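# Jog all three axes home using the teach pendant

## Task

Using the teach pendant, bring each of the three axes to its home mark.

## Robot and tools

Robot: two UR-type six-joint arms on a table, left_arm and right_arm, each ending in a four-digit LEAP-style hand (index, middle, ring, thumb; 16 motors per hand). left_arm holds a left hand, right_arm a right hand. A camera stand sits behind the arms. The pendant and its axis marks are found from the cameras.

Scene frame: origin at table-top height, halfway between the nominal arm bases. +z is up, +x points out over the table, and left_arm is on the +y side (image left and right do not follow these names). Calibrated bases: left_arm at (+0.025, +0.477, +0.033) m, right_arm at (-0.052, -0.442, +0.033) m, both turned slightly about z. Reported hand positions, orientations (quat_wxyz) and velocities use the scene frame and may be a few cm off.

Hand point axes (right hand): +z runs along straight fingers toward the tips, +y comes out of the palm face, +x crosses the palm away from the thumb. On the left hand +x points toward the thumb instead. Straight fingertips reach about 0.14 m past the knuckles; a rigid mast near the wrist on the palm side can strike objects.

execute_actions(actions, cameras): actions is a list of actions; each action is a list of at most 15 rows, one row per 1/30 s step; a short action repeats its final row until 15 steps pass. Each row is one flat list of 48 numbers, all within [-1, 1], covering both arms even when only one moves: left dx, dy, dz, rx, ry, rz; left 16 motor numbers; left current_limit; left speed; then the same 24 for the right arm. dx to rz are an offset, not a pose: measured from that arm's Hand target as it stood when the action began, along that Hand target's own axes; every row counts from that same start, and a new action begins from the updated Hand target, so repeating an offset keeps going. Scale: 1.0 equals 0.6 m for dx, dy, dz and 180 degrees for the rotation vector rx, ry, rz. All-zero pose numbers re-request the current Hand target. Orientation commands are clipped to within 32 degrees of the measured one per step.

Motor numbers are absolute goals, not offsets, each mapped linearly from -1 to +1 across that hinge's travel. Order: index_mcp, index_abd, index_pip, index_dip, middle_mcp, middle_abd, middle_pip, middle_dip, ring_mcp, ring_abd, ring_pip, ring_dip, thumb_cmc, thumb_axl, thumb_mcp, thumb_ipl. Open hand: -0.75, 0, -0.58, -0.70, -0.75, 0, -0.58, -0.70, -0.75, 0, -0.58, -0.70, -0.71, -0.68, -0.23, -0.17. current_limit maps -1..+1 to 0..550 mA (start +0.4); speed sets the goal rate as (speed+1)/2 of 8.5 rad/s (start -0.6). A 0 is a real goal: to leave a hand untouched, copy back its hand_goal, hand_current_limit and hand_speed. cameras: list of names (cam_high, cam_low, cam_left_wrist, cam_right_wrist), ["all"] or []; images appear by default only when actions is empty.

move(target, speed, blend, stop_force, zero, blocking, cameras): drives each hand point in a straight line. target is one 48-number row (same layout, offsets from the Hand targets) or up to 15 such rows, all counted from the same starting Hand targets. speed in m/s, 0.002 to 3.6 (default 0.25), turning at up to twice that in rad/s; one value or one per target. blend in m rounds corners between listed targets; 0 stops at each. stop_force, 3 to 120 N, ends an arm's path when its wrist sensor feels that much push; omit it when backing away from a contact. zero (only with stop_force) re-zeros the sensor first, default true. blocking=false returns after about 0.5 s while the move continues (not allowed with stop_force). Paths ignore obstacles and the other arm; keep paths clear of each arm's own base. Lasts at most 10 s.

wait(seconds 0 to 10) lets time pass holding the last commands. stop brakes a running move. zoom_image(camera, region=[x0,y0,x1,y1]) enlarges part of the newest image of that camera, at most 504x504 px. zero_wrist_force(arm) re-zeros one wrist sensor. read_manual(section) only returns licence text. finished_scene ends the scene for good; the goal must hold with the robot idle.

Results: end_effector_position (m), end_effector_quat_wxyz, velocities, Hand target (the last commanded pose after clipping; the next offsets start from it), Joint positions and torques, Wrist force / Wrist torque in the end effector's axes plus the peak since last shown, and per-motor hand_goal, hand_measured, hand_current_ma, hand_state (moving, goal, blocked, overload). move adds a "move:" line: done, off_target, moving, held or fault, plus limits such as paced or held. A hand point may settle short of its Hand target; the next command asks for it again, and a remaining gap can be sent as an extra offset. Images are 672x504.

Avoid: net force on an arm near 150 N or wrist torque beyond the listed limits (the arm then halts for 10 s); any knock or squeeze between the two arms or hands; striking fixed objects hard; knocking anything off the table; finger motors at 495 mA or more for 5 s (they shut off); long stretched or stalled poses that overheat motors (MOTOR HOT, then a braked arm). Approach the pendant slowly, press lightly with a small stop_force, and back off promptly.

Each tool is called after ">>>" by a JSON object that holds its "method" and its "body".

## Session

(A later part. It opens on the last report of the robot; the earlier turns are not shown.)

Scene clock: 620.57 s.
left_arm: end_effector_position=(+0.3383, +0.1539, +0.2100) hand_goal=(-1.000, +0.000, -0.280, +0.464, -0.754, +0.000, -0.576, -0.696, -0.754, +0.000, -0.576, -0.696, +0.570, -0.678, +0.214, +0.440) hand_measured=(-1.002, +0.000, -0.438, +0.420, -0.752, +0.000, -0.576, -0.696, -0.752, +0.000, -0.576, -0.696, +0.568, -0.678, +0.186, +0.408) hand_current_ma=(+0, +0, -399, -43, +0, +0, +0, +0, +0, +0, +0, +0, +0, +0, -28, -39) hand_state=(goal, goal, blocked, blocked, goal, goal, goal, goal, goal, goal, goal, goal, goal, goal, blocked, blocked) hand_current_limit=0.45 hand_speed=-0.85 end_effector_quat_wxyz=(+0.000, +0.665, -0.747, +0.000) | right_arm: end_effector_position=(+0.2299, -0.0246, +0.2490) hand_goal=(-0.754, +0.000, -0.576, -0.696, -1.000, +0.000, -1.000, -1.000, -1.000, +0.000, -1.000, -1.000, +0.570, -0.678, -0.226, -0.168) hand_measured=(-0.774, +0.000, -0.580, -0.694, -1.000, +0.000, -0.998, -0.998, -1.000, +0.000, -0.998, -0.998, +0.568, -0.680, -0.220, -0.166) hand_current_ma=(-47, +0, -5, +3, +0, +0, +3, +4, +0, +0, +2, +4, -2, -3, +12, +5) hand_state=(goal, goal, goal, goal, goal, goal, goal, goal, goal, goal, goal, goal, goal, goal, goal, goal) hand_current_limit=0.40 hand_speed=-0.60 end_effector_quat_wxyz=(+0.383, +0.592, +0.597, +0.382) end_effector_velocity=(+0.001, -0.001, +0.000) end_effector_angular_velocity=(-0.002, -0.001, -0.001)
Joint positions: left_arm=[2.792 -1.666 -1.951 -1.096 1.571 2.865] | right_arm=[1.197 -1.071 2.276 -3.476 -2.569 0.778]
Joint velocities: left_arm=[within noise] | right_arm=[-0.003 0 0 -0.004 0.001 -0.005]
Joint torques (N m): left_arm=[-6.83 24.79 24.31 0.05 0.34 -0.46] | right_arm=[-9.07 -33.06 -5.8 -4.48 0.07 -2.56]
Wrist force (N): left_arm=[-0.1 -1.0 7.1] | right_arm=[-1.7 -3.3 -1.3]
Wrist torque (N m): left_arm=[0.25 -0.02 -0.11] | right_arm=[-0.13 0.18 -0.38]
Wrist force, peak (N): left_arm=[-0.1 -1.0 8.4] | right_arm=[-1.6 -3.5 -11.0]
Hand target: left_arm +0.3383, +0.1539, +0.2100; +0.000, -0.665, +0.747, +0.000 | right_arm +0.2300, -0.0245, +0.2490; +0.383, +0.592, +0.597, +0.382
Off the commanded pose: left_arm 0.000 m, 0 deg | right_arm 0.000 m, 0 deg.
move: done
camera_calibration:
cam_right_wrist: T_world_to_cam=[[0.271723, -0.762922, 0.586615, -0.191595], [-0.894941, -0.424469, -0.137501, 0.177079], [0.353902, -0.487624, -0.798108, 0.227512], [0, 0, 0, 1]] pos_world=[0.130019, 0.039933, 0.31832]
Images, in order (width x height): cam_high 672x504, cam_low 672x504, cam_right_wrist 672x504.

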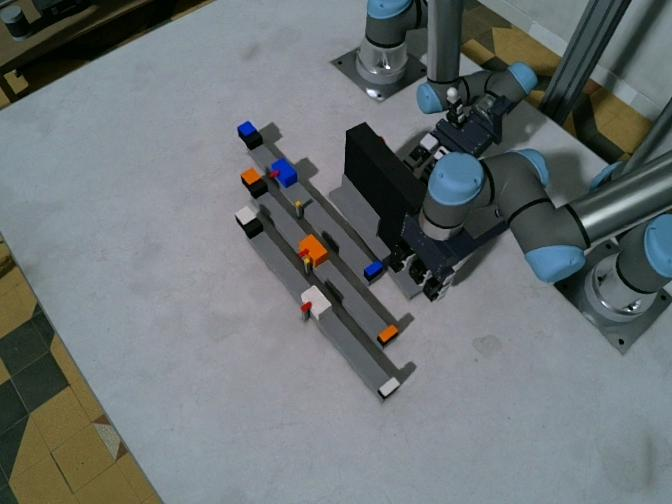

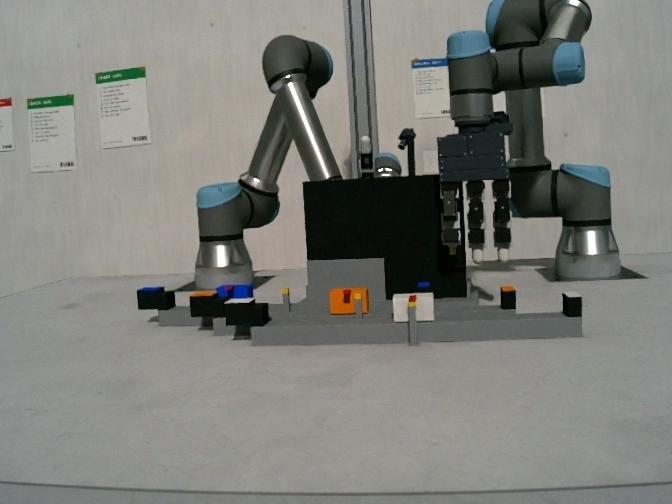

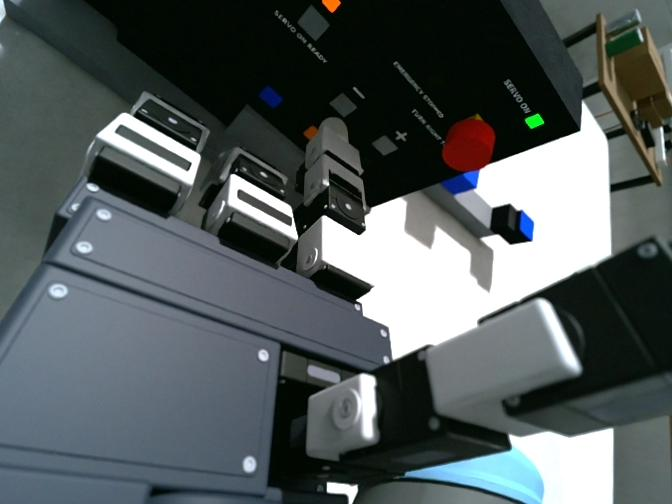

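>>> {"method": "move", "body": {"target": [0, 0, 0, 0, 0, 0, -1, 0, -0.28, 0.464, -0.754, 0, -0.576, -0.696, -0.754, 0, -0.576, -0.696, 0.571, -0.678, 0.215, 0.44, 0.45, -0.85, -0.0038, 0.014, 0.0301, 0, 0, 0, -0.754, 0, -0.576, -0.696, -1, 0, -1, -1, -1, 0, -1, -1, 0.571, -0.678, -0.226, -0.168, 0.4, -0.6], "speed": 0.015, "stop_force": 9, "cameras": []}}

>>> {"method": "wait", "body": {"seconds": 1.85, "cameras": []}}

>>> {"method": "move", "body": {"target": [0, 0, 0, 0, 0, 0, -1, 0, -0.28, 0.464, -0.754, 0, -0.576, -0.696, -0.754, 0, -0.576, -0.696, 0.571, -0.678, 0.215, 0.44, 0.45, -0.85, 0.0019, -0.007, -0.015, 0, 0, 0, -0.754, 0, -0.576, -0.696, -1, 0, -1, -1, -1, 0, -1, -1, 0.571, -0.678, -0.226, -0.168, 0.4, -0.6], "speed": 0.05, "cameras": ["cam_low", "cam_high", "cam_right_wrist"]}}

>>> {"method": "zoom_image", "body": {"camera": "cam_low", "region": [300, 270, 400, 340]}}

>>> {"method": "zoom_image", "body": {"camera": "cam_high", "region": [280, 220, 340, 280]}}

Scene clock: 628.07 s.
left_arm: end_effector_position=(+0.3383, +0.1539, +0.2100) hand_goal=(-1.000, +0.000, -0.280, +0.464, -0.754, +0.000, -0.576, -0.696, -0.754, +0.000, -0.576, -0.696, +0.570, -0.678, +0.214, +0.440) hand_measured=(-1.002, +0.000, -0.438, +0.418, -0.752, +0.000, -0.576, -0.696, -0.752, +0.000, -0.576, -0.696, +0.568, -0.678, +0.188, +0.410) hand_current_ma=(+0, +0, -399, -44, +0, +0, +0, +0, +0, +0, +0, +0, +0, +0, -27, -36) hand_state=(goal, goal, blocked, blocked, goal, goal, goal, goal, goal, goal, goal, goal, goal, goal, blocked, blocked) hand_current_limit=0.45 hand_speed=-0.85 end_effector_quat_wxyz=(+0.000, +0.665, -0.747, +0.000) | right_arm: end_effector_position=(+0.2400, -0.0256, +0.2491) hand_goal=(-0.754, +0.000, -0.576, -0.696, -1.000, +0.000, -1.000, -1.000, -1.000, +0.000, -1.000, -1.000, +0.570, -0.678, -0.226, -0.168) hand_measured=(-0.776, +0.000, -0.580, -0.692, -1.000, +0.000, -0.998, -0.998, -1.000, +0.000, -0.998, -0.998, +0.568, -0.680, -0.220, -0.166) hand_current_ma=(-53, +1, -6, +5, +0, +0, +3, +4, +0, +0, +2, +4, -2, -3, +12, +5) hand_state=(blocked, goal, goal, goal, goal, goal, goal, goal, goal, goal, goal, goal, goal, goal, goal, goal) hand_current_limit=0.40 hand_speed=-0.60 end_effector_quat_wxyz=(+0.383, +0.592, +0.597, +0.382)
Joint positions: left_arm=[2.792 -1.666 -1.951 -1.096 1.571 2.865] | right_arm=[1.174 -1.063 2.272 -3.506 -2.554 0.746]
Joint torques (N m): left_arm=[-7.49 24.04 23.97 0.11 0.27 -0.46] | right_arm=[3.58 -41.6 0.54 -3.2 -1.49 -0.53]
Wrist force (N): left_arm=[-0.8 -5.0 6.7] | right_arm=[-1.1 -4.4 -10.3]
Wrist torque (N m): left_arm=[0.20 0.03 -0.16] | right_arm=[0.59 0.00 -0.38]
Wrist force, peak (N): left_arm=[-0.9 -7.2 5.0] | right_arm=[-1.0 -5.1 -22.5]
Hand target: left_arm +0.3383, +0.1539, +0.2100; +0.000, -0.665, +0.747, +0.000 | right_arm +0.2400, -0.0256, +0.2491; +0.383, +0.592, +0.597, +0.382 (not the last commanded pose)
Off the commanded pose: left_arm 0.000 m, 0 deg | right_arm 0.010 m, 0 deg.
move: contact (right_arm)
No camera images: "cameras" was empty.

Scene clock: 629.93 s.
left_arm: end_effector_position=(+0.3383, +0.1539, +0.2100) hand_goal=(-1.000, +0.000, -0.280, +0.464, -0.754, +0.000, -0.576, -0.696, -0.754, +0.000, -0.576, -0.696, +0.570, -0.678, +0.214, +0.440) hand_measured=(-1.002, +0.000, -0.438, +0.418, -0.752, +0.000, -0.576, -0.696, -0.752, +0.000, -0.576, -0.696, +0.568, -0.678, +0.188, +0.410) hand_current_ma=(+0, +0, -399, -44, +0, +0, +0, +0, +0, +0, +0, +0, +0, +0, -27, -36) hand_state=(goal, goal, blocked, blocked, goal, goal, goal, goal, goal, goal, goal, goal, goal, goal, blocked, blocked) hand_current_limit=0.45 hand_speed=-0.85 end_effector_quat_wxyz=(+0.000, +0.665, -0.747, +0.000) | right_arm: end_effector_position=(+0.2400, -0.0256, +0.2491) hand_goal=(-0.754, +0.000, -0.576, -0.696, -1.000, +0.000, -1.000, -1.000, -1.000, +0.000, -1.000, -1.000, +0.570, -0.678, -0.226, -0.168) hand_measured=(-0.776, +0.000, -0.580, -0.692, -1.000, +0.000, -0.998, -0.998, -1.000, +0.000, -0.998, -0.998, +0.568, -0.680, -0.220, -0.166) hand_current_ma=(-53, +1, -6, +5, +0, +0, +3, +4, +0, +0, +2, +4, -2, -3, +12, +5) hand_state=(blocked, goal, goal, goal, goal, goal, goal, goal, goal, goal, goal, goal, goal, goal, goal, goal) hand_current_limit=0.40 hand_speed=-0.60 end_effector_quat_wxyz=(+0.383, +0.592, +0.597, +0.382)
Joint positions: left_arm=[2.792 -1.666 -1.951 -1.096 1.571 2.865] | right_arm=[1.174 -1.063 2.272 -3.506 -2.554 0.746]
Joint torques (N m): left_arm=[-6.99 23.24 24.02 0 0.27 -0.32] | right_arm=[2.99 -40.77 0.25 -3.85 -0.17 -2.29]
Wrist force (N): left_arm=[-0.3 -5.1 5.2] | right_arm=[-1.6 -2.8 -10.7]
Wrist torque (N m): left_arm=[0.21 0.00 -0.15] | right_arm=[0.61 0.00 -0.37]
Wrist force, peak (N): left_arm=[-0.6 -5.0 6.9] | right_arm=[-1.4 -2.9 -11.2]
Hand target: left_arm +0.3383, +0.1539, +0.2100; +0.000, -0.665, +0.747, +0.000 | right_arm +0.2400, -0.0256, +0.2491; +0.383, +0.592, +0.597, +0.382 (not the last commanded pose)
Off the commanded pose: left_arm 0.000 m, 0 deg | right_arm 0.010 m, 0 deg.
wait: 1.87 s; at rest by 0.17 s
No camera images: "cameras" was empty.

Scene clock: 630.67 s.
left_arm: end_effector_position=(+0.3383, +0.1539, +0.2100) hand_goal=(-1.000, +0.000, -0.280, +0.464, -0.754, +0.000, -0.576, -0.696, -0.754, +0.000, -0.576, -0.696, +0.570, -0.678, +0.214, +0.440) hand_measured=(-1.002, +0.000, -0.438, +0.418, -0.752, +0.000, -0.576, -0.696, -0.752, +0.000, -0.576, -0.696, +0.568, -0.678, +0.186, +0.410) hand_current_ma=(+0, +0, -399, -44, +0, +0, +0, +0, +0, +0, +0, +0, +0, +0, -28, -37) hand_state=(goal, goal, blocked, blocked, goal, goal, goal, goal, goal, goal, goal, goal, goal, goal, blocked, blocked) hand_current_limit=0.45 hand_speed=-0.85 end_effector_quat_wxyz=(+0.000, +0.665, -0.747, +0.000) | right_arm: end_effector_position=(+0.2300, -0.0246, +0.2490) hand_goal=(-0.754, +0.000, -0.576, -0.696, -1.000, +0.000, -1.000, -1.000, -1.000, +0.000, -1.000, -1.000, +0.570, -0.678, -0.226, -0.168) hand_measured=(-0.774, +0.000, -0.580, -0.694, -1.000, +0.000, -0.998, -0.998, -1.000, +0.000, -0.998, -0.998, +0.568, -0.680, -0.220, -0.166) hand_current_ma=(-48, +1, -6, +3, +0, +0, +3, +4, +0, +0, +2, +4, -2, -3, +12, +5) hand_state=(blocked, goal, goal, goal, goal, goal, goal, goal, goal, goal, goal, goal, goal, goal, goal, goal) hand_current_limit=0.40 hand_speed=-0.60 end_effector_quat_wxyz=(+0.383, +0.592, +0.597, +0.382) end_effector_velocity=(+0.001, +0.000, +0.001) end_effector_angular_velocity=(+0.001, -0.001, +0.001)
Joint positions: left_arm=[2.792 -1.666 -1.951 -1.096 1.571 2.865] | right_arm=[1.197 -1.071 2.276 -3.476 -2.569 0.778]
Joint velocities: left_arm=[within noise] | right_arm=[-0.002 0 -0.002 -0.004 0.002 -0.005]
Joint torques (N m): left_arm=[-7.14 22.97 24.19 0.16 0.38 -0.37] | right_arm=[-8.55 -34.02 -6.93 -4.63 -0.1 -2.38]
Wrist force (N): left_arm=[-0.1 -0.9 7.2] | right_arm=[-1.5 -3.1 -1.3]
Wrist torque (N m): left_arm=[0.27 -0.02 -0.12] | right_arm=[-0.11 0.16 -0.36]
Wrist force, peak (N): left_arm=[-0.5 -1.0 8.3] | right_arm=[-1.2 -4.0 -10.4]
Hand target: left_arm +0.3383, +0.1539, +0.2100; +0.000, -0.665, +0.747, +0.000 | right_arm +0.2301, -0.0245, +0.2490; +0.383, +0.592, +0.597, +0.382
Off the commanded pose: left_arm 0.000 m, 0 deg | right_arm 0.000 m, 0 deg.
move: done
camera_calibration:
cam_right_wrist: T_world_to_cam=[[0.271723, -0.762922, 0.586615, -0.191622], [-0.894941, -0.424469, -0.137501, 0.177168], [0.353902, -0.487624, -0.798108, 0.227477], [0, 0, 0, 1]] pos_world=[0.130119, 0.039933, 0.31832]
Images, in order (width x height): cam_high 672x504, cam_low 672x504, cam_right_wrist 672x504.

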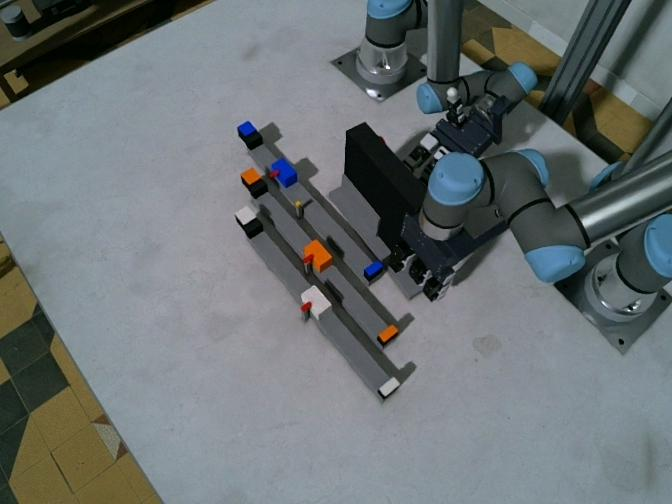

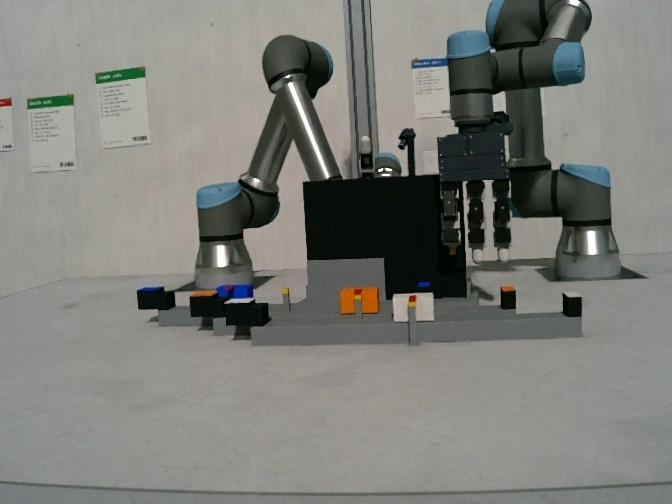

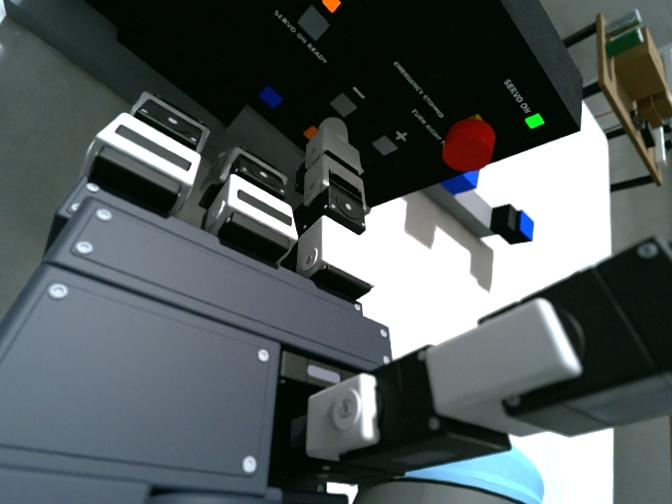

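Scaled by 5.040 from the camera's 672x504 image, which has a finer 960x720 frame.

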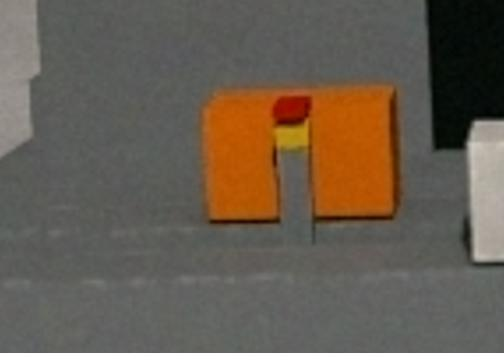

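Scaled by 8.400 from the camera's 672x504 image, which has a finer 960x720 frame.

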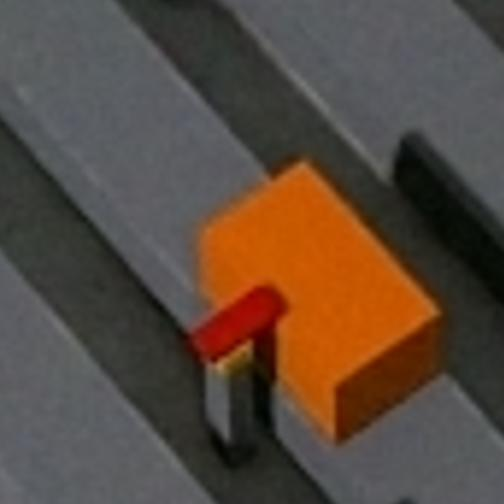

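>>> {"method": "move", "body": {"target": [0, 0, 0, 0, 0, 0, -1, 0, -0.28, 0.464, -0.754, 0, -0.576, -0.696, -0.754, 0, -0.576, -0.696, 0.571, -0.678, 0.215, 0.44, 0.45, -0.85, -0.0038, 0.014, 0.0301, 0, 0, 0, -0.754, 0, -0.576, -0.696, -1, 0, -1, -1, -1, 0, -1, -1, 0.571, -0.678, -0.226, -0.168, 0.4, -0.6], "speed": 0.015, "stop_force": 4.5, "cameras": []}}

>>> {"method": "move", "body": {"target": [0, 0, 0, 0, 0, 0, -1, 0, -0.28, 0.464, -0.754, 0, -0.576, -0.696, -0.754, 0, -0.576, -0.696, 0.571, -0.678, 0.215, 0.44, 0.45, -0.85, 0.0019, -0.007, -0.015, 0, 0, 0, -0.754, 0, -0.576, -0.696, -1, 0, -1, -1, -1, 0, -1, -1, 0.571, -0.678, -0.226, -0.168, 0.4, -0.6], "speed": 0.05, "cameras": ["cam_low", "cam_high"]}}

>>> {"method": "zoom_image", "body": {"camera": "cam_low", "region": [300, 270, 400, 340]}}

>>> {"method": "zoom_image", "body": {"camera": "cam_high", "region": [280, 220, 340, 280]}}

Scene clock: 639.80 s.
left_arm: end_effector_position=(+0.3383, +0.1539, +0.2100) hand_goal=(-1.000, +0.000, -0.280, +0.464, -0.754, +0.000, -0.576, -0.696, -0.754, +0.000, -0.576, -0.696, +0.570, -0.678, +0.214, +0.440) hand_measured=(-1.002, +0.000, -0.438, +0.418, -0.752, +0.000, -0.576, -0.696, -0.752, +0.000, -0.576, -0.696, +0.568, -0.678, +0.186, +0.410) hand_current_ma=(+0, +0, -399, -44, +0, +0, +0, +0, +0, +0, +0, +0, +0, +0, -28, -37) hand_state=(goal, goal, blocked, blocked, goal, goal, goal, goal, goal, goal, goal, goal, goal, goal, blocked, blocked) hand_current_limit=0.45 hand_speed=-0.85 end_effector_quat_wxyz=(+0.000, +0.665, -0.747, +0.000) | right_arm: end_effector_position=(+0.2392, -0.0255, +0.2490) hand_goal=(-0.754, +0.000, -0.576, -0.696, -1.000, +0.000, -1.000, -1.000, -1.000, +0.000, -1.000, -1.000, +0.570, -0.678, -0.226, -0.168) hand_measured=(-0.774, +0.000, -0.580, -0.694, -1.000, +0.000, -0.998, -0.998, -1.000, +0.000, -0.998, -0.998, +0.568, -0.680, -0.220, -0.166) hand_current_ma=(-48, +0, -6, +2, +0, +0, +3, +4, +0, +0, +2, +4, -2, -3, +12, +5) hand_state=(blocked, goal, goal, goal, goal, goal, goal, goal, goal, goal, goal, goal, goal, goal, goal, goal) hand_current_limit=0.40 hand_speed=-0.60 end_effector_quat_wxyz=(+0.383, +0.592, +0.597, +0.382)
Joint positions: left_arm=[2.792 -1.666 -1.951 -1.096 1.571 2.865] | right_arm=[1.176 -1.064 2.272 -3.504 -2.555 0.748]
Joint torques (N m): left_arm=[-7 23.51 23.81 0.16 0.09 -0.23] | right_arm=[3.76 -42.63 0.8 -2.36 -1.5 -0.49]
Wrist force (N): left_arm=[0.1 -2.6 6.5] | right_arm=[-1.6 -3.7 -5.9]
Wrist torque (N m): left_arm=[0.20 -0.02 -0.11] | right_arm=[0.23 0.11 -0.39]
Wrist force, peak (N): left_arm=[-0.3 -0.9 8.7] | right_arm=[-1.2 -4.7 -6.9]
Hand target: left_arm +0.3383, +0.1539, +0.2100; +0.000, -0.665, +0.747, +0.000 | right_arm +0.2392, -0.0255, +0.2491; +0.383, +0.592, +0.597, +0.382 (not the last commanded pose)
Off the commanded pose: left_arm 0.000 m, 0 deg | right_arm 0.011 m, 0 deg.
move: contact (right_arm)
No camera images: "cameras" was empty.

Scene clock: 640.53 s.
left_arm: end_effector_position=(+0.3383, +0.1539, +0.2100) hand_goal=(-1.000, +0.000, -0.280, +0.464, -0.754, +0.000, -0.576, -0.696, -0.754, +0.000, -0.576, -0.696, +0.570, -0.678, +0.214, +0.440) hand_measured=(-1.002, +0.000, -0.436, +0.418, -0.752, +0.000, -0.576, -0.696, -0.752, +0.000, -0.576, -0.696, +0.568, -0.678, +0.186, +0.410) hand_current_ma=(+0, +0, -399, -44, +0, +0, +0, +0, +0, +0, +0, +0, +0, +0, -28, -37) hand_state=(goal, goal, blocked, blocked, goal, goal, goal, goal, goal, goal, goal, goal, goal, goal, blocked, blocked) hand_current_limit=0.45 hand_speed=-0.85 end_effector_quat_wxyz=(+0.000, +0.665, -0.747, +0.000) | right_arm: end_effector_position=(+0.2292, -0.0245, +0.2490) hand_goal=(-0.754, +0.000, -0.576, -0.696, -1.000, +0.000, -1.000, -1.000, -1.000, +0.000, -1.000, -1.000, +0.570, -0.678, -0.226, -0.168) hand_measured=(-0.774, +0.000, -0.580, -0.694, -1.000, +0.000, -0.998, -0.998, -1.000, +0.000, -0.998, -0.998, +0.568, -0.680, -0.220, -0.166) hand_current_ma=(-48, +0, -6, +2, +0, +0, +3, +4, +0, +0, +2, +4, -2, -3, +12, +5) hand_state=(blocked, goal, goal, goal, goal, goal, goal, goal, goal, goal, goal, goal, goal, goal, goal, goal) hand_current_limit=0.40 hand_speed=-0.60 end_effector_quat_wxyz=(+0.383, +0.592, +0.597, +0.382) end_effector_velocity=(+0.000, +0.000, +0.000) end_effector_angular_velocity=(-0.001, -0.001, +0.002)
Joint positions: left_arm=[2.792 -1.666 -1.951 -1.096 1.571 2.865] | right_arm=[1.199 -1.071 2.276 -3.474 -2.57 0.78]
Joint velocities: left_arm=[within noise] | right_arm=[-0.001 0 0 -0.004 0.001 -0.005]
Joint torques (N m): left_arm=[-6.68 22.57 23.87 0.13 0.42 -0.19] | right_arm=[-9.51 -33.46 -5.27 -4.54 0.07 -2.38]
Wrist force (N): left_arm=[-0.3 -0.6 7.9] | right_arm=[-1.7 -3.3 -1.7]
Wrist torque (N m): left_arm=[0.28 -0.02 -0.12] | right_arm=[-0.08 0.19 -0.38]
Wrist force, peak (N): left_arm=[-0.4 -0.7 8.4] | right_arm=[-1.5 -3.5 -6.2]
Hand target: left_arm +0.3383, +0.1539, +0.2100; +0.000, -0.665, +0.747, +0.000 | right_arm +0.2293, -0.0244, +0.2490; +0.383, +0.592, +0.597, +0.382
Off the commanded pose: left_arm 0.000 m, 0 deg | right_arm 0.000 m, 0 deg.
move: done
Images, in order (width x height): cam_high 672x504, cam_low 672x504.

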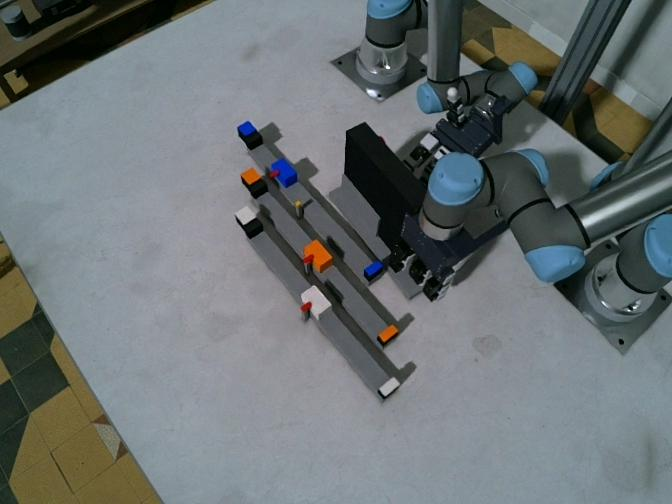

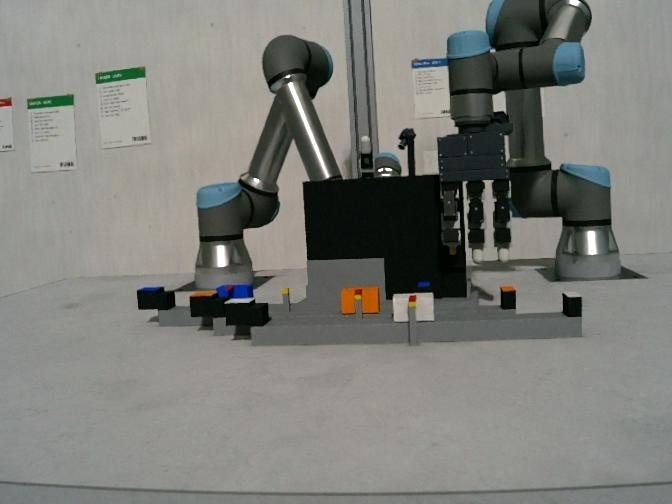

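Scaled by 5.040 from the camera's 672x504 image, which has a finer 960x720 frame.

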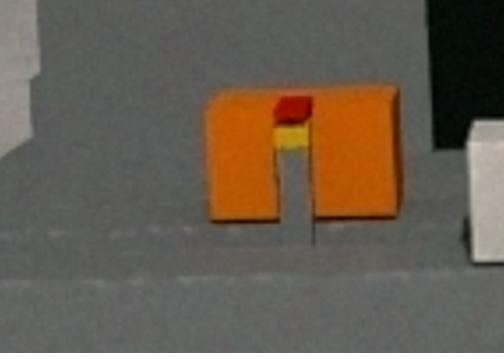

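Scaled by 8.400 from the camera's 672x504 image, which has a finer 960x720 frame.

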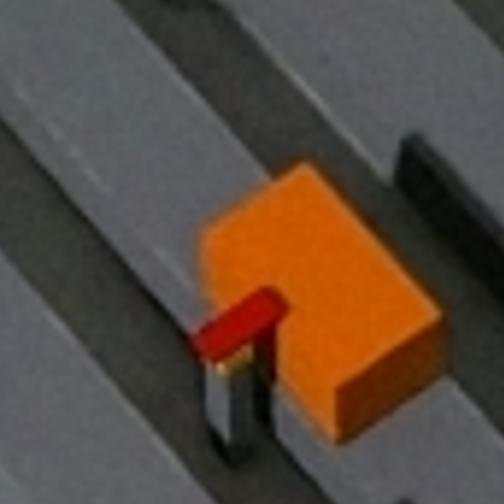

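>>> {"method": "move", "body": {"target": [0, 0, 0, 0, 0, 0, -1, 0, -0.28, 0.464, -0.754, 0, -0.576, -0.696, -0.754, 0, -0.576, -0.696, 0.571, -0.678, 0.215, 0.44, 0.45, -0.85, 0.0713, -0.0675, 0.0338, 0, 0, 0, -0.754, 0, -0.576, -0.696, -1, 0, -1, -1, -1, 0, -1, -1, 0.571, -0.678, -0.226, -0.168, 0.4, -0.6], "speed": 0.08, "stop_force": 6, "cameras": ["cam_right_wrist"]}}

>>> {"method": "zoom_image", "body": {"camera": "cam_right_wrist", "region": [230, 0, 480, 200]}}

Scene clock: 651.07 s.
left_arm: end_effector_position=(+0.3383, +0.1539, +0.2100) hand_goal=(-1.000, +0.000, -0.280, +0.464, -0.754, +0.000, -0.576, -0.696, -0.754, +0.000, -0.576, -0.696, +0.570, -0.678, +0.214, +0.440) hand_measured=(-1.002, +0.000, -0.436, +0.418, -0.752, +0.000, -0.576, -0.696, -0.752, +0.000, -0.576, -0.696, +0.568, -0.678, +0.186, +0.410) hand_current_ma=(+0, +0, -399, -44, +0, +0, +0, +0, +0, +0, +0, +0, +0, +0, -28, -37) hand_state=(goal, goal, blocked, blocked, goal, goal, goal, goal, goal, goal, goal, goal, goal, goal, blocked, blocked) hand_current_limit=0.45 hand_speed=-0.85 end_effector_quat_wxyz=(+0.000, +0.665, -0.747, +0.000) | right_arm: end_effector_position=(+0.2307, +0.0181, +0.2035) hand_goal=(-0.754, +0.000, -0.576, -0.696, -1.000, +0.000, -1.000, -1.000, -1.000, +0.000, -1.000, -1.000, +0.570, -0.678, -0.226, -0.168) hand_measured=(-0.774, +0.000, -0.580, -0.694, -1.000, +0.000, -0.998, -0.998, -1.000, +0.000, -0.998, -0.998, +0.568, -0.680, -0.220, -0.166) hand_current_ma=(-47, +0, -6, +2, +0, +0, +3, +4, +0, +0, +2, +4, -2, -3, +12, +5) hand_state=(goal, goal, goal, goal, goal, goal, goal, goal, goal, goal, goal, goal, goal, goal, goal, goal) hand_current_limit=0.40 hand_speed=-0.60 end_effector_quat_wxyz=(+0.383, +0.592, +0.597, +0.382)
Joint positions: left_arm=[2.792 -1.666 -1.951 -1.096 1.571 2.865] | right_arm=[1.23 -0.911 2.157 -3.475 -2.59 0.827]
Joint torques (N m): left_arm=[-6.64 22.06 23.91 0.18 0.15 -0.12] | right_arm=[-9.26 -31.87 1.37 -4.82 0.06 -2.31]
Wrist force (N): left_arm=[-0.1 -1.1 6.9] | right_arm=[-1.7 -3.4 -1.7]
Wrist torque (N m): left_arm=[0.20 0.01 -0.12] | right_arm=[-0.13 0.17 -0.35]
Wrist force, peak (N): left_arm=[-0.4 -0.8 8.5] | right_arm=[-1.7 -4.0 -1.7]
Hand target: left_arm +0.3383, +0.1539, +0.2100; +0.000, -0.665, +0.747, +0.000 | right_arm +0.2307, +0.0181, +0.2034; +0.383, +0.592, +0.597, +0.382
Off the commanded pose: left_arm 0.000 m, 0 deg | right_arm 0.000 m, 0 deg.
move: done
camera_calibration:
cam_right_wrist: T_world_to_cam=[[0.271863, -0.762944, 0.586521, -0.132612], [-0.894903, -0.424561, -0.137464, 0.189613], [0.353891, -0.487509, -0.798183, 0.211701], [0, 0, 0, 1]] pos_world=[0.130819, 0.0825331, 0.272821]
Images, in order (width x height): cam_right_wrist 672x504.

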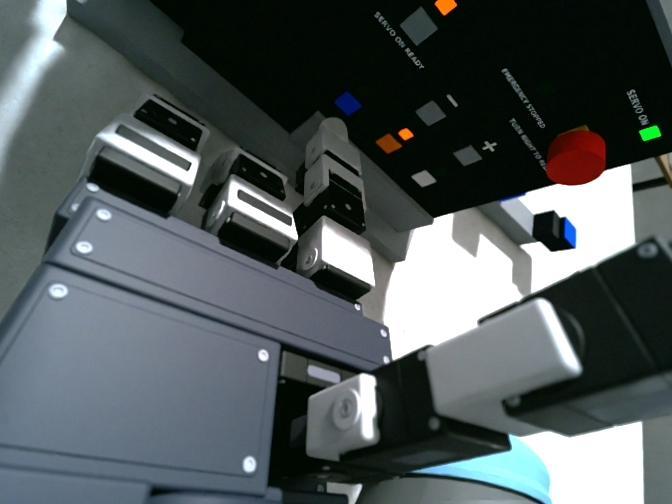

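Scaled by 2.016 from the camera's 672x504 image, which has a finer 960x720 frame.

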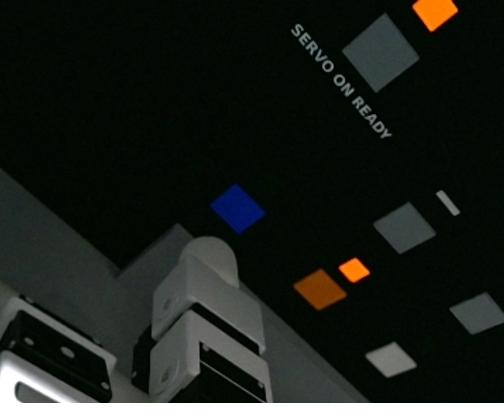

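Aligned; press the blue axis button, then go to minus and jog.

>>> {"method": "move", "body": {"target": [0, 0, 0, 0, 0, 0, -1, 0, -0.28, 0.464, -0.754, 0, -0.576, -0.696, -0.754, 0, -0.576, -0.696, 0.571, -0.678, 0.215, 0.44, 0.45, -0.85, -0.0038, 0.014, 0.0301, 0, 0, 0, -0.754, 0, -0.576, -0.696, -1, 0, -1, -1, -1, 0, -1, -1, 0.571, -0.678, -0.226, -0.168, 0.4, -0.6], "speed": 0.015, "stop_force": 5, "cameras": ["cam_right_wrist"]}}

>>> {"method": "move", "body": {"target": [0, 0, 0, 0, 0, 0, -1, 0, -0.28, 0.464, -0.754, 0, -0.576, -0.696, -0.754, 0, -0.576, -0.696, 0.571, -0.678, 0.215, 0.44, 0.45, -0.85, 0.0019, -0.007, -0.015, 0, 0, 0, -0.754, 0, -0.576, -0.696, -1, 0, -1, -1, -1, 0, -1, -1, 0.571, -0.678, -0.226, -0.168, 0.4, -0.6], "speed": 0.05, "cameras": ["cam_right_wrist"]}}

Scene clock: 656.17 s.
left_arm: end_effector_position=(+0.3383, +0.1539, +0.2100) hand_goal=(-1.000, +0.000, -0.280, +0.464, -0.754, +0.000, -0.576, -0.696, -0.754, +0.000, -0.576, -0.696, +0.570, -0.678, +0.214, +0.440) hand_measured=(-1.002, +0.000, -0.436, +0.418, -0.752, +0.000, -0.576, -0.696, -0.752, +0.000, -0.576, -0.696, +0.568, -0.678, +0.186, +0.410) hand_current_ma=(+0, +0, -399, -44, +0, +0, +0, +0, +0, +0, +0, +0, +0, +0, -28, -37) hand_state=(goal, goal, blocked, blocked, goal, goal, goal, goal, goal, goal, goal, goal, goal, goal, blocked, blocked) hand_current_limit=0.45 hand_speed=-0.85 end_effector_quat_wxyz=(+0.000, +0.665, -0.747, +0.000) | right_arm: end_effector_position=(+0.2441, +0.0166, +0.2036) hand_goal=(-0.754, +0.000, -0.576, -0.696, -1.000, +0.000, -1.000, -1.000, -1.000, +0.000, -1.000, -1.000, +0.570, -0.678, -0.226, -0.168) hand_measured=(-0.774, +0.002, -0.582, -0.694, -1.000, +0.000, -0.998, -0.998, -1.000, +0.000, -0.998, -0.998, +0.568, -0.680, -0.220, -0.166) hand_current_ma=(-48, +1, -8, +2, +0, +0, +3, +4, +0, +0, +2, +4, -2, -3, +12, +5) hand_state=(blocked, goal, goal, goal, goal, goal, goal, goal, goal, goal, goal, goal, goal, goal, goal, goal) hand_current_limit=0.40 hand_speed=-0.60 end_effector_quat_wxyz=(+0.383, +0.592, +0.597, +0.382)
Joint positions: left_arm=[2.792 -1.666 -1.951 -1.096 1.571 2.865] | right_arm=[1.202 -0.903 2.15 -3.512 -2.572 0.786]
Joint torques (N m): left_arm=[-7.06 20.21 24.08 0.22 0.19 -0.02] | right_arm=[5.91 -48.82 1.11 -2.31 -2.13 -0.18]
Wrist force (N): left_arm=[-0.7 -3.7 7.5] | right_arm=[-1.4 -4.2 -6.2]
Wrist torque (N m): left_arm=[0.40 -0.02 -0.17] | right_arm=[0.24 0.08 -0.37]
Wrist force, peak (N): left_arm=[-1.1 -4.0 8.4] | right_arm=[-0.9 -4.3 -8.8]
Hand target: left_arm +0.3383, +0.1539, +0.2100; +0.000, -0.665, +0.747, +0.000 | right_arm +0.2441, +0.0166, +0.2036; +0.383, +0.592, +0.597, +0.382 (not the last commanded pose)
Off the commanded pose: left_arm 0.000 m, 0 deg | right_arm 0.007 m, 0 deg.
move: contact (right_arm)
camera_calibration:
cam_right_wrist: T_world_to_cam=[[0.271796, -0.762925, 0.586576, -0.137465], [-0.89493, -0.424507, -0.137456, 0.200979], [0.353874, -0.487585, -0.798144, 0.206305], [0, 0, 0, 1]] pos_world=[0.144219, 0.081033, 0.272921]
Images, in order (width x height): cam_right_wrist 672x504.

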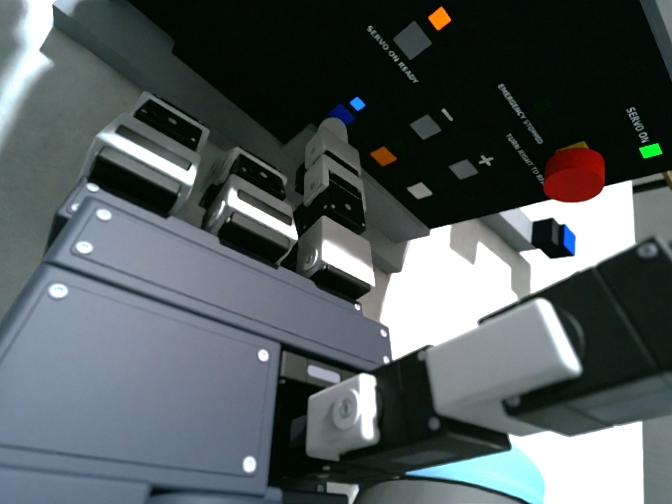

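Scene clock: 656.90 s.
left_arm: end_effector_position=(+0.3383, +0.1539, +0.2100) hand_goal=(-1.000, +0.000, -0.280, +0.464, -0.754, +0.000, -0.576, -0.696, -0.754, +0.000, -0.576, -0.696, +0.570, -0.678, +0.214, +0.440) hand_measured=(-1.002, +0.000, -0.436, +0.418, -0.752, +0.000, -0.576, -0.696, -0.752, +0.000, -0.576, -0.696, +0.568, -0.678, +0.186, +0.408) hand_current_ma=(+0, +0, -399, -45, +0, +0, +0, +0, +0, +0, +0, +0, +0, +0, -30, -40) hand_state=(goal, goal, blocked, blocked, goal, goal, goal, goal, goal, goal, goal, goal, goal, goal, blocked, blocked) hand_current_limit=0.45 hand_speed=-0.85 end_effector_quat_wxyz=(+0.000, +0.665, -0.747, +0.000) | right_arm: end_effector_position=(+0.2341, +0.0177, +0.2035) hand_goal=(-0.754, +0.000, -0.576, -0.696, -1.000, +0.000, -1.000, -1.000, -1.000, +0.000, -1.000, -1.000, +0.570, -0.678, -0.226, -0.168) hand_measured=(-0.774, +0.002, -0.582, -0.694, -1.000, +0.000, -0.998, -0.998, -1.000, +0.000, -0.998, -0.998, +0.568, -0.680, -0.220, -0.166) hand_current_ma=(-48, +1, -8, +2, +0, +0, +3, +4, +0, +0, +2, +4, -2, -3, +12, +5) hand_state=(blocked, goal, goal, goal, goal, goal, goal, goal, goal, goal, goal, goal, goal, goal, goal, goal) hand_current_limit=0.40 hand_speed=-0.60 end_effector_quat_wxyz=(+0.383, +0.592, +0.597, +0.382)
Joint positions: left_arm=[2.792 -1.666 -1.951 -1.096 1.571 2.865] | right_arm=[1.223 -0.909 2.155 -3.484 -2.586 0.816]
Joint torques (N m): left_arm=[-6.68 20.52 23.87 0.31 -0.08 -0.13] | right_arm=[-8.32 -40.17 -6.26 -4.45 -0.16 -2.33]
Wrist force (N): left_arm=[-0.6 -0.7 8.0] | right_arm=[-1.3 -3.3 -1.5]
Wrist torque (N m): left_arm=[0.24 0.01 -0.13] | right_arm=[-0.12 0.13 -0.34]
Wrist force, peak (N): left_arm=[-1.3 -3.6 8.4] | right_arm=[-1.1 -4.9 -5.9]
Hand target: left_arm +0.3383, +0.1539, +0.2100; +0.000, -0.665, +0.747, +0.000 | right_arm +0.2342, +0.0177, +0.2035; +0.383, +0.592, +0.597, +0.382
Off the commanded pose: left_arm 0.000 m, 0 deg | right_arm 0.000 m, 0 deg.
move: done
camera_calibration:
cam_right_wrist: T_world_to_cam=[[0.271723, -0.762922, 0.586615, -0.13385], [-0.894941, -0.424469, -0.137501, 0.192494], [0.353902, -0.487624, -0.798108, 0.21029], [0, 0, 0, 1]] pos_world=[0.134219, 0.082133, 0.27282]
Images, in order (width x height): cam_right_wrist 672x504.

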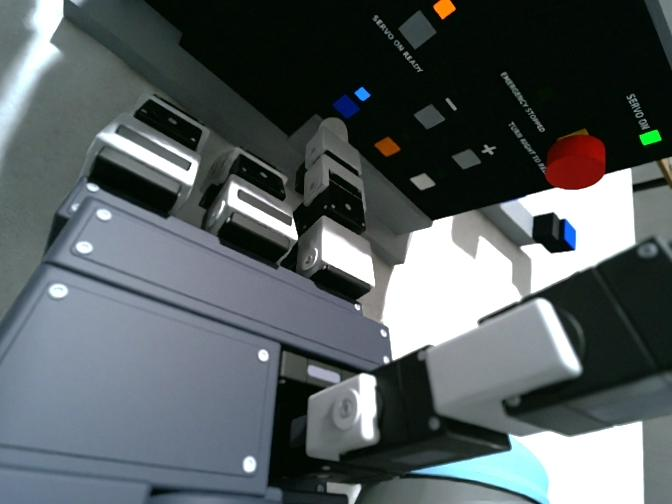

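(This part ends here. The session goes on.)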